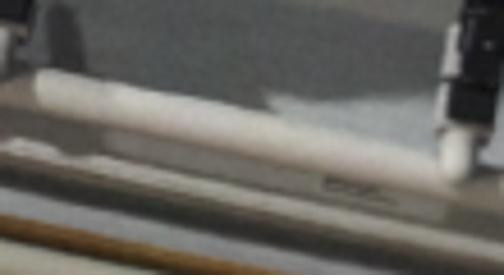

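Call:
move(
  target=[
    [0,0,0.025,0,0,0,-1,0,-1,-1,-1,0,-1,-1,-1,0,-1,-1,0.7,-0.678,0.1,0.1,0.7,-0.5,0,0,0.025,0,0,0,-1,0,-1,-1,-1,0,-1,-1,-1,0,-1,-1,0.7,-0.678,0.1,0.1,0.7,-0.5],
    [0.016,0,0.017,0,0,0,-1,0,-1,-1,-1,0,-1,-1,-1,0,-1,-1,0.7,-0.678,0.1,0.1,0.7,-0.5,0.016,0,0.017,0,0,0,-1,0,-1,-1,-1,0,-1,-1,-1,0,-1,-1,0.7,-0.678,0.1,0.1,0.7,-0.5],
  ],
  speed=[0.03, 0.03],
)

Call:
move(
  target=[0,0,-0.04,0,0,0,-1,0,-1,-1,-1,0,-1,-1,-1,0,-1,-1,0.7,-0.678,0.1,0.1,0.7,-0.5,0,0,-0.04,0,0,0,-1,0,-1,-1,-1,0,-1,-1,-1,0,-1,-1,0.7,-0.678,0.1,0.1,0.7,-0.5],
  speed=0.006,
  stop_force=62,
)

Call:
move(
  target=[-0.0083,0,-0.0015,0,0,0,-1,0,-1,-1,-1,0,-1,-1,-1,0,-1,-1,0.7,-0.678,0.1,0.1,0.7,-0.5,-0.0083,0,-0.0015,0,0,0,-1,0,-1,-1,-1,0,-1,-1,-1,0,-1,-1,0.7,-0.678,0.1,0.1,0.7,-0.5],
  speed=0.015,
)

Scene clock: 9514.67 s.
left_arm: end_effector_position=(+0.3650, -0.0854, +0.1055) hand_goal=(-1.000, +0.000, -1.000, -1.000, -1.000, +0.000, -1.000, -1.000, -1.000, +0.000, -1.000, -1.000, +0.700, -0.678, +0.100, +0.100) hand_measured=(-0.994, -0.002, -1.000, -1.000, -0.994, -0.002, -1.000, -1.000, -0.994, -0.002, -1.000, -1.000, +0.698, -0.678, +0.102, +0.098) hand_current_ma=(+6, -2, +0, +0, +6, -1, +0, +0, +7, -2, +0, +0, -2, +0, +1, -1) hand_state=(goal, goal, goal, goal, goal, goal, goal, goal, goal, goal, goal, goal, goal, goal, goal, goal) hand_current_limit=0.70 hand_speed=-0.50 end_effector_quat_wxyz=(-0.139, +0.693, -0.694, +0.137) | right_arm: end_effector_position=(+0.3803, +0.3781, +0.1073) hand_goal=(-1.000, +0.000, -1.000, -1.000, -1.000, +0.000, -1.000, -1.000, -1.000, +0.000, -1.000, -1.000, +0.700, -0.678, +0.100, +0.100) hand_measured=(-0.994, +0.000, -1.000, -1.000, -0.994, +0.000, -1.000, -1.000, -0.994, +0.000, -1.000, -1.000, +0.698, -0.678, +0.102, +0.098) hand_current_ma=(+1, +0, +0, +0, +1, +0, +0, +0, +1, +0, +0, +0, +0, +0, +0, +0) hand_state=(goal, goal, goal, goal, goal, goal, goal, goal, goal, goal, goal, goal, goal, goal, goal, goal) hand_current_limit=0.70 hand_speed=-0.50 end_effector_quat_wxyz=(-0.139, +0.677, -0.709, +0.140)
Joint positions: left_arm=[3.343 -1.481 -2.431 -0.413 1.497 3.329] | right_arm=[0.501 -1.325 2.039 -2.631 -1.767 3.655]
Joint torques (N m): left_arm=[-12.47 5.65 24.11 5.34 1.93 -2.33] | right_arm=[-7.99 -23.13 -30 -4.1 2.39 -1.19]
Wrist force (N, zeroed by zero_wrist_force): left_arm=[0.0 0.3 -0.1] | right_arm=[0.1 -0.1 0.5]
Wrist torque (N m, zeroed by zero_wrist_force): left_arm=[0.05 0.00 0.13] | right_arm=[0.04 -0.01 0.15]
Wrist force, peak (N, zeroed by zero_wrist_force): left_arm=[0.2 -36.9 -14.8] | right_arm=[0.2 -44.4 -16.7]
Hand target: left_arm +0.3651, -0.0854, +0.1054; -0.139, +0.693, -0.694, +0.137 | right_arm +0.3804, +0.3781, +0.1073; -0.139, +0.677, -0.709, +0.140
Off the commanded pose: left_arm 0.000 m, 0 deg | right_arm 0.000 m, 0 deg.
move: done

Scene clock: 9518.07 s.
left_arm: end_effector_position=(+0.3674, -0.0850, +0.0937) hand_goal=(-1.000, +0.000, -1.000, -1.000, -1.000, +0.000, -1.000, -1.000, -1.000, +0.000, -1.000, -1.000, +0.700, -0.678, +0.100, +0.100) hand_measured=(-1.002, -0.006, -1.002, -1.000, -1.002, -0.006, -1.002, -1.000, -1.002, -0.006, -1.002, -1.000, +0.698, -0.678, +0.102, +0.098) hand_current_ma=(-3, -7, -2, +0, -2, -7, -1, +0, -2, -7, -1, +0, -2, +0, +1, -1) hand_state=(goal, goal, goal, goal, goal, goal, goal, goal, goal, goal, goal, goal, goal, goal, goal, goal) hand_current_limit=0.70 hand_speed=-0.50 end_effector_quat_wxyz=(-0.144, +0.692, -0.693, +0.140) | right_arm: end_effector_position=(+0.3823, +0.3792, +0.0961) hand_goal=(-1.000, +0.000, -1.000, -1.000, -1.000, +0.000, -1.000, -1.000, -1.000, +0.000, -1.000, -1.000, +0.700, -0.678, +0.100, +0.100) hand_measured=(-1.002, +0.014, -1.002, -1.000, -1.002, +0.014, -1.002, -1.000, -1.004, +0.016, -1.002, -1.000, +0.698, -0.678, +0.102, +0.098) hand_current_ma=(+0, +5, +0, +0, +0, +5, +0, +0, -1, +6, +0, +0, +0, +0, +0, +0) hand_state=(goal, goal, goal, goal, goal, goal, goal, goal, goal, goal, goal, goal, goal, goal, goal, goal) hand_current_limit=0.70 hand_speed=-0.50 end_effector_quat_wxyz=(-0.143, +0.676, -0.709, +0.141)
Joint positions: left_arm=[3.343 -1.515 -2.448 -0.352 1.497 3.329] | right_arm=[0.501 -1.303 2.051 -2.676 -1.767 3.655]
Joint torques (N m): left_arm=[-6.63 -4.6 3.95 -9.22 2.1 -2.42] | right_arm=[-5.56 -1.95 -4.18 8.55 3.39 -1.27]
Wrist force (N, zeroed by zero_wrist_force): left_arm=[1.4 -1.1 -60.6] | right_arm=[3.0 -16.7 -53.4]
Wrist torque (N m, zeroed by zero_wrist_force): left_arm=[8.75 -0.92 0.30] | right_arm=[8.30 2.24 0.09]
Wrist force, peak (N, zeroed by zero_wrist_force): left_arm=[1.3 -5.5 -68.8] | right_arm=[3.2 -18.8 -61.6]
Hand target: left_arm +0.3670, -0.0850, +0.0935; -0.143, +0.693, -0.693, +0.140 (not the last commanded pose) | right_arm +0.3819, +0.3790, +0.0958; -0.143, +0.676, -0.709, +0.141 (not the last commanded pose)
Off the commanded pose: left_arm 0.013 m, 1 deg | right_arm 0.013 m, 1 deg.
move: contact (left_arm, right_arm)

Scene clock: 9518.87 s.
left_arm: end_effector_position=(+0.3628, -0.0849, +0.0930) hand_goal=(-1.000, +0.000, -1.000, -1.000, -1.000, +0.000, -1.000, -1.000, -1.000, +0.000, -1.000, -1.000, +0.700, -0.678, +0.100, +0.100) hand_measured=(-1.004, -0.008, -1.002, -1.000, -1.002, -0.006, -1.002, -1.000, -1.002, -0.006, -1.002, -1.000, +0.698, -0.678, +0.102, +0.098) hand_current_ma=(-3, -7, -2, +0, -2, -7, -1, +0, -2, -7, -1, +0, -2, +0, +1, -1) hand_state=(goal, goal, goal, goal, goal, goal, goal, goal, goal, goal, goal, goal, goal, goal, goal, goal) hand_current_limit=0.70 hand_speed=-0.50 end_effector_quat_wxyz=(-0.144, +0.692, -0.693, +0.141) | right_arm: end_effector_position=(+0.3779, +0.3794, +0.0955) hand_goal=(-1.000, +0.000, -1.000, -1.000, -1.000, +0.000, -1.000, -1.000, -1.000, +0.000, -1.000, -1.000, +0.700, -0.678, +0.100, +0.100) hand_measured=(-1.002, +0.014, -1.002, -1.000, -1.002, +0.014, -1.002, -1.000, -1.004, +0.016, -1.002, -1.000, +0.698, -0.678, +0.102, +0.098) hand_current_ma=(+0, +5, +0, +0, +0, +5, +0, +0, -1, +5, +0, +0, +0, +0, +0, +0) hand_state=(goal, goal, goal, goal, goal, goal, goal, goal, goal, goal, goal, goal, goal, goal, goal, goal) hand_current_limit=0.70 hand_speed=-0.50 end_effector_quat_wxyz=(-0.145, +0.676, -0.709, +0.141)
Joint positions: left_arm=[3.346 -1.504 -2.461 -0.348 1.496 3.332] | right_arm=[0.506 -1.308 2.061 -2.683 -1.768 3.659]
Joint torques (N m): left_arm=[11.32 -2.99 -19.53 -9.13 0.24 2.6] | right_arm=[12.77 -5.03 21.61 8.36 3.89 1.34]
Wrist force (N, zeroed by zero_wrist_force): left_arm=[1.2 -27.6 -43.8] | right_arm=[2.3 -33.0 -39.3]
Wrist torque (N m, zeroed by zero_wrist_force): left_arm=[7.60 -0.56 0.70] | right_arm=[7.65 1.81 -0.71]
Wrist force, peak (N, zeroed by zero_wrist_force): left_arm=[1.6 -1.1 -60.4] | right_arm=[2.9 -16.9 -53.4]
Hand target: left_arm +0.3620, -0.0850, +0.0926; -0.143, +0.693, -0.693, +0.140 | right_arm +0.3769, +0.3790, +0.0949; -0.143, +0.676, -0.709, +0.141
Off the commanded pose: left_arm 0.001 m, 0 deg | right_arm 0.001 m, 0 deg.
move: done

Call:
move(
  target=[-0.0067,0,-0.0012,0,0,0,-1,0,-1,-1,-1,0,-1,-1,-1,0,-1,-1,0.7,-0.678,0.1,0.1,0.7,-0.5,-0.0067,0,-0.0012,0,0,0,-1,0,-1,-1,-1,0,-1,-1,-1,0,-1,-1,0.7,-0.678,0.1,0.1,0.7,-0.5],
  speed=0.015,
)

Call:
move(
  target=[-0.005,0,-0.0008,0,0,0,-1,0,-1,-1,-1,0,-1,-1,-1,0,-1,-1,0.7,-0.678,0.1,0.1,0.7,-0.5,-0.005,0,-0.0008,0,0,0,-1,0,-1,-1,-1,0,-1,-1,-1,0,-1,-1,0.7,-0.678,0.1,0.1,0.7,-0.5],
  speed=0.015,
)

Scene clock: 9532.33 s.
left_arm: end_effector_position=(+0.3600, -0.0847, +0.0929) hand_goal=(-1.000, +0.000, -1.000, -1.000, -1.000, +0.000, -1.000, -1.000, -1.000, +0.000, -1.000, -1.000, +0.700, -0.678, +0.100, +0.100) hand_measured=(-1.004, -0.008, -1.002, -1.000, -1.002, -0.008, -1.002, -1.000, -1.002, -0.008, -1.002, -1.000, +0.698, -0.678, +0.102, +0.098) hand_current_ma=(-3, -10, -2, +0, -2, -9, -1, +0, -2, -9, -1, +0, -2, +0, +1, -1) hand_state=(goal, goal, goal, goal, goal, goal, goal, goal, goal, goal, goal, goal, goal, goal, goal, goal) hand_current_limit=0.70 hand_speed=-0.50 end_effector_quat_wxyz=(-0.147, +0.692, -0.693, +0.142) | right_arm: end_effector_position=(+0.3750, +0.3801, +0.0955) hand_goal=(-1.000, +0.000, -1.000, -1.000, -1.000, +0.000, -1.000, -1.000, -1.000, +0.000, -1.000, -1.000, +0.700, -0.678, +0.100, +0.100) hand_measured=(-1.002, +0.016, -1.000, -1.000, -1.002, +0.018, -1.002, -1.000, -1.004, +0.018, -1.002, -1.002, +0.698, -0.678, +0.102, +0.098) hand_current_ma=(+0, +6, +0, +0, +0, +7, +0, +0, -1, +7, +0, +0, +0, +0, +0, +0) hand_state=(goal, goal, goal, goal, goal, goal, goal, goal, goal, goal, goal, goal, goal, goal, goal, goal) hand_current_limit=0.70 hand_speed=-0.50 end_effector_quat_wxyz=(-0.148, +0.675, -0.709, +0.142)
Joint positions: left_arm=[3.348 -1.495 -2.471 -0.341 1.495 3.334] | right_arm=[0.51 -1.313 2.07 -2.692 -1.77 3.663]
Joint torques (N m): left_arm=[8.83 3.67 -19.56 -9.13 0.79 2.51] | right_arm=[17.73 -12.29 20.94 8.51 4.94 1.74]
Wrist force (N, zeroed by zero_wrist_force): left_arm=[1.8 -43.2 -17.2] | right_arm=[3.1 -42.5 -21.2]
Wrist torque (N m, zeroed by zero_wrist_force): left_arm=[4.81 -0.03 0.96] | right_arm=[5.84 1.20 -1.27]
Wrist force, peak (N, zeroed by zero_wrist_force): left_arm=[1.3 -28.9 -44.0] | right_arm=[1.8 -34.7 -39.6]
Hand target: left_arm +0.3580, -0.0850, +0.0919; -0.143, +0.693, -0.693, +0.140 | right_arm +0.3729, +0.3790, +0.0942; -0.143, +0.676, -0.709, +0.141
Off the commanded pose: left_arm 0.002 m, 1 deg | right_arm 0.003 m, 1 deg.
move: done

Scene clock: 9533.07 s.
left_arm: end_effector_position=(+0.3573, -0.0846, +0.0925) hand_goal=(-1.000, +0.000, -1.000, -1.000, -1.000, +0.000, -1.000, -1.000, -1.000, +0.000, -1.000, -1.000, +0.700, -0.678, +0.100, +0.100) hand_measured=(-1.004, -0.008, -1.002, -1.000, -1.002, -0.008, -1.002, -1.000, -1.002, -0.008, -1.002, -1.000, +0.698, -0.678, +0.102, +0.098) hand_current_ma=(-3, -10, -2, +0, -2, -9, -1, +0, -2, -9, -1, +0, -2, +0, +1, -1) hand_state=(goal, goal, goal, goal, goal, goal, goal, goal, goal, goal, goal, goal, goal, goal, goal, goal) hand_current_limit=0.70 hand_speed=-0.50 end_effector_quat_wxyz=(-0.147, +0.692, -0.693, +0.143) | right_arm: end_effector_position=(+0.3723, +0.3802, +0.0952) hand_goal=(-1.000, +0.000, -1.000, -1.000, -1.000, +0.000, -1.000, -1.000, -1.000, +0.000, -1.000, -1.000, +0.700, -0.678, +0.100, +0.100) hand_measured=(-1.002, +0.014, -1.000, -1.000, -1.002, +0.018, -1.002, -1.000, -1.004, +0.018, -1.002, -1.002, +0.698, -0.678, +0.102, +0.098) hand_current_ma=(+0, +5, +0, +0, +0, +7, +0, +0, -1, +7, +0, +0, +0, +0, +0, +0) hand_state=(goal, goal, goal, goal, goal, goal, goal, goal, goal, goal, goal, goal, goal, goal, goal, goal) hand_current_limit=0.70 hand_speed=-0.50 end_effector_quat_wxyz=(-0.148, +0.675, -0.709, +0.142)
Joint positions: left_arm=[3.35 -1.488 -2.479 -0.339 1.494 3.336] | right_arm=[0.513 -1.316 2.077 -2.696 -1.771 3.666]
Joint torques (N m): left_arm=[10.2 2.91 -20.65 -9.2 0.68 2.54] | right_arm=[17.48 -12.08 21.12 8.42 4.46 1.69]
Wrist force (N, zeroed by zero_wrist_force): left_arm=[1.2 -41.6 -18.4] | right_arm=[1.6 -42.3 -21.0]
Wrist torque (N m, zeroed by zero_wrist_force): left_arm=[5.00 -0.16 0.81] | right_arm=[5.91 1.09 -1.52]
Wrist force, peak (N, zeroed by zero_wrist_force): left_arm=[2.0 -43.8 -16.5] | right_arm=[2.9 -43.5 -20.7]
Hand target: left_arm +0.3550, -0.0850, +0.0914; -0.143, +0.693, -0.693, +0.140 | right_arm +0.3699, +0.3790, +0.0937; -0.143, +0.676, -0.709, +0.141
Off the commanded pose: left_arm 0.003 m, 1 deg | right_arm 0.003 m, 1 deg.
move: done

Call:
move(
  target=[
    [0,0,0.025,0,0,0,-1,0,-1,-1,-1,0,-1,-1,-1,0,-1,-1,0.7,-0.678,0.1,0.1,0.7,-0.5,0,0,0.025,0,0,0,-1,0,-1,-1,-1,0,-1,-1,-1,0,-1,-1,0.7,-0.678,0.1,0.1,0.7,-0.5],
    [-0.0035,-0.0013,0.0227,0,0.0067,0,-1,0,-1,-1,-1,0,-1,-1,-1,0,-1,-1,0.7,-0.678,0.1,0.1,0.7,-0.5,-0.0025,-0.0028,0.0222,0.0003,0.007,0,-1,0,-1,-1,-1,0,-1,-1,-1,0,-1,-1,0.7,-0.678,0.1,0.1,0.7,-0.5],
  ],
  speed=[0.03, 0.03],
)

Scene clock: 9617.13 s.
left_arm: end_effector_position=(+0.3529, -0.0858, +0.1051) hand_goal=(-1.000, +0.000, -1.000, -1.000, -1.000, +0.000, -1.000, -1.000, -1.000, +0.000, -1.000, -1.000, +0.700, -0.678, +0.100, +0.100) hand_measured=(-0.994, -0.002, -1.000, -1.000, -0.994, -0.002, -1.000, -1.000, -0.994, -0.004, -1.000, -1.000, +0.698, -0.678, +0.102, +0.098) hand_current_ma=(+6, -2, +0, +0, +6, -2, +0, +0, +7, -2, +0, +0, -2, +0, +1, -1) hand_state=(goal, goal, goal, goal, goal, goal, goal, goal, goal, goal, goal, goal, goal, goal, goal, goal) hand_current_limit=0.70 hand_speed=-0.50 end_effector_quat_wxyz=(-0.136, +0.694, -0.695, +0.132) | right_arm: end_effector_position=(+0.3685, +0.3773, +0.1071) hand_goal=(-1.000, +0.000, -1.000, -1.000, -1.000, +0.000, -1.000, -1.000, -1.000, +0.000, -1.000, -1.000, +0.700, -0.678, +0.100, +0.100) hand_measured=(-0.994, +0.000, -1.000, -1.000, -0.994, +0.000, -1.000, -1.000, -0.994, +0.002, -1.000, -1.000, +0.698, -0.678, +0.102, +0.098) hand_current_ma=(+1, +0, +0, +0, +1, +0, +0, +0, +1, +0, +0, +0, +0, +0, +0, +0) hand_state=(goal, goal, goal, goal, goal, goal, goal, goal, goal, goal, goal, goal, goal, goal, goal, goal) hand_current_limit=0.70 hand_speed=-0.50 end_effector_quat_wxyz=(-0.135, +0.678, -0.711, +0.133)
Joint positions: left_arm=[3.346 -1.453 -2.452 -0.432 1.5 3.334] | right_arm=[0.506 -1.342 2.059 -2.623 -1.758 3.663]
Joint torques (N m): left_arm=[-11.8 3.03 25.26 0.79 2.16 -2.54] | right_arm=[-6.4 -21.62 -30.1 -1.6 2.39 -1.29]
Wrist force (N, zeroed by zero_wrist_force): left_arm=[0.1 0.5 -0.2] | right_arm=[0.2 -0.2 0.4]
Wrist torque (N m, zeroed by zero_wrist_force): left_arm=[0.08 -0.02 0.13] | right_arm=[0.04 -0.03 0.15]
Wrist force, peak (N, zeroed by zero_wrist_force): left_arm=[1.1 -43.7 -17.1] | right_arm=[1.4 -44.2 -20.2]
Hand target: left_arm +0.3529, -0.0858, +0.1051; -0.136, +0.694, -0.695, +0.132 | right_arm +0.3684, +0.3773, +0.1071; -0.135, +0.678, -0.711, +0.133
Off the commanded pose: left_arm 0.000 m, 0 deg | right_arm 0.000 m, 0 deg.
move: done

Call:
execute_actions(
  actions=[],
  cameras=["cam_high","cam_right_wrist"],
)

Scene clock: 9666.53 s.
left_arm: end_effector_position=(+0.3529, -0.0858, +0.1051) hand_goal=(-1.000, +0.000, -1.000, -1.000, -1.000, +0.000, -1.000, -1.000, -1.000, +0.000, -1.000, -1.000, +0.700, -0.678, +0.100, +0.100) hand_measured=(-0.994, -0.002, -1.000, -1.000, -0.994, -0.002, -1.000, -1.000, -0.994, -0.004, -1.000, -1.000, +0.698, -0.678, +0.102, +0.098) hand_current_ma=(+6, -2, +0, +0, +6, -2, +0, +0, +7, -2, +0, +0, -2, +0, +1, -1) hand_state=(goal, goal, goal, goal, goal, goal, goal, goal, goal, goal, goal, goal, goal, goal, goal, goal) hand_current_limit=0.70 hand_speed=-0.50 end_effector_quat_wxyz=(-0.136, +0.694, -0.695, +0.132) | right_arm: end_effector_position=(+0.3684, +0.3773, +0.1071) hand_goal=(-1.000, +0.000, -1.000, -1.000, -1.000, +0.000, -1.000, -1.000, -1.000, +0.000, -1.000, -1.000, +0.700, -0.678, +0.100, +0.100) hand_measured=(-0.994, +0.000, -1.000, -1.000, -0.994, +0.000, -1.000, -1.000, -0.994, +0.002, -1.000, -1.000, +0.698, -0.678, +0.102, +0.098) hand_current_ma=(+1, +0, +0, +0, +1, +0, +0, +0, +1, +0, +0, +0, +0, +0, +0, +0) hand_state=(goal, goal, goal, goal, goal, goal, goal, goal, goal, goal, goal, goal, goal, goal, goal, goal) hand_current_limit=0.70 hand_speed=-0.50 end_effector_quat_wxyz=(-0.135, +0.678, -0.711, +0.133)
Joint positions: left_arm=[3.346 -1.453 -2.452 -0.433 1.5 3.334] | right_arm=[0.506 -1.342 2.059 -2.622 -1.757 3.663]
Joint velocities: within noise
Joint torques (N m): left_arm=[-11.92 4.08 25.65 0.65 1.99 -2.53] | right_arm=[-7.21 -22.1 -30.67 -1.54 2.22 -1.16]
Wrist force (N, zeroed by zero_wrist_force): left_arm=[-0.3 0.2 0.1] | right_arm=[0.0 -0.2 0.5]
Wrist torque (N m, zeroed by zero_wrist_force): left_arm=[0.02 0.04 0.11] | right_arm=[0.03 -0.01 0.13]
Wrist force, peak (N, zeroed by zero_wrist_force): left_arm=[-0.2 0.5 0.0] | right_arm=[0.0 -0.6 0.8]
Hand target: left_arm +0.3529, -0.0858, +0.1051; -0.136, +0.694, -0.695, +0.132 | right_arm +0.3684, +0.3773, +0.1071; -0.135, +0.678, -0.711, +0.133
Off the commanded pose: left_arm 0.000 m, 0 deg | right_arm 0.000 m, 0 deg.
camera_calibration:
cam_right_wrist: T_world_to_cam=[[-0.535701, 0.821863, -0.193818, -0.0595801], [0.27273, 0.385633, 0.881422, -0.38779], [0.799151, 0.419318, -0.430731, -0.276309], [0, 0, 0, 1]] pos_world=[0.294658, 0.314373, 0.211244]
Images, in order (width x height): cam_high 672x504, cam_right_wrist 672x504.

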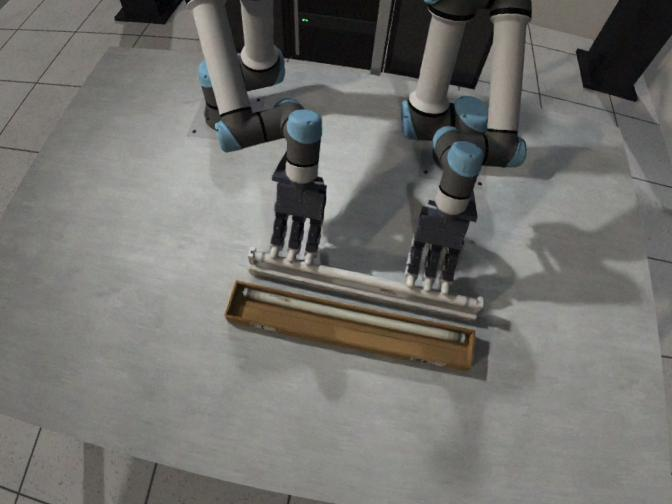

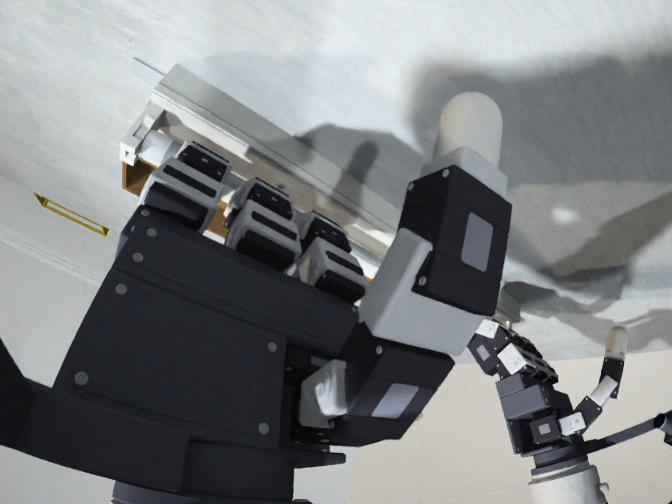

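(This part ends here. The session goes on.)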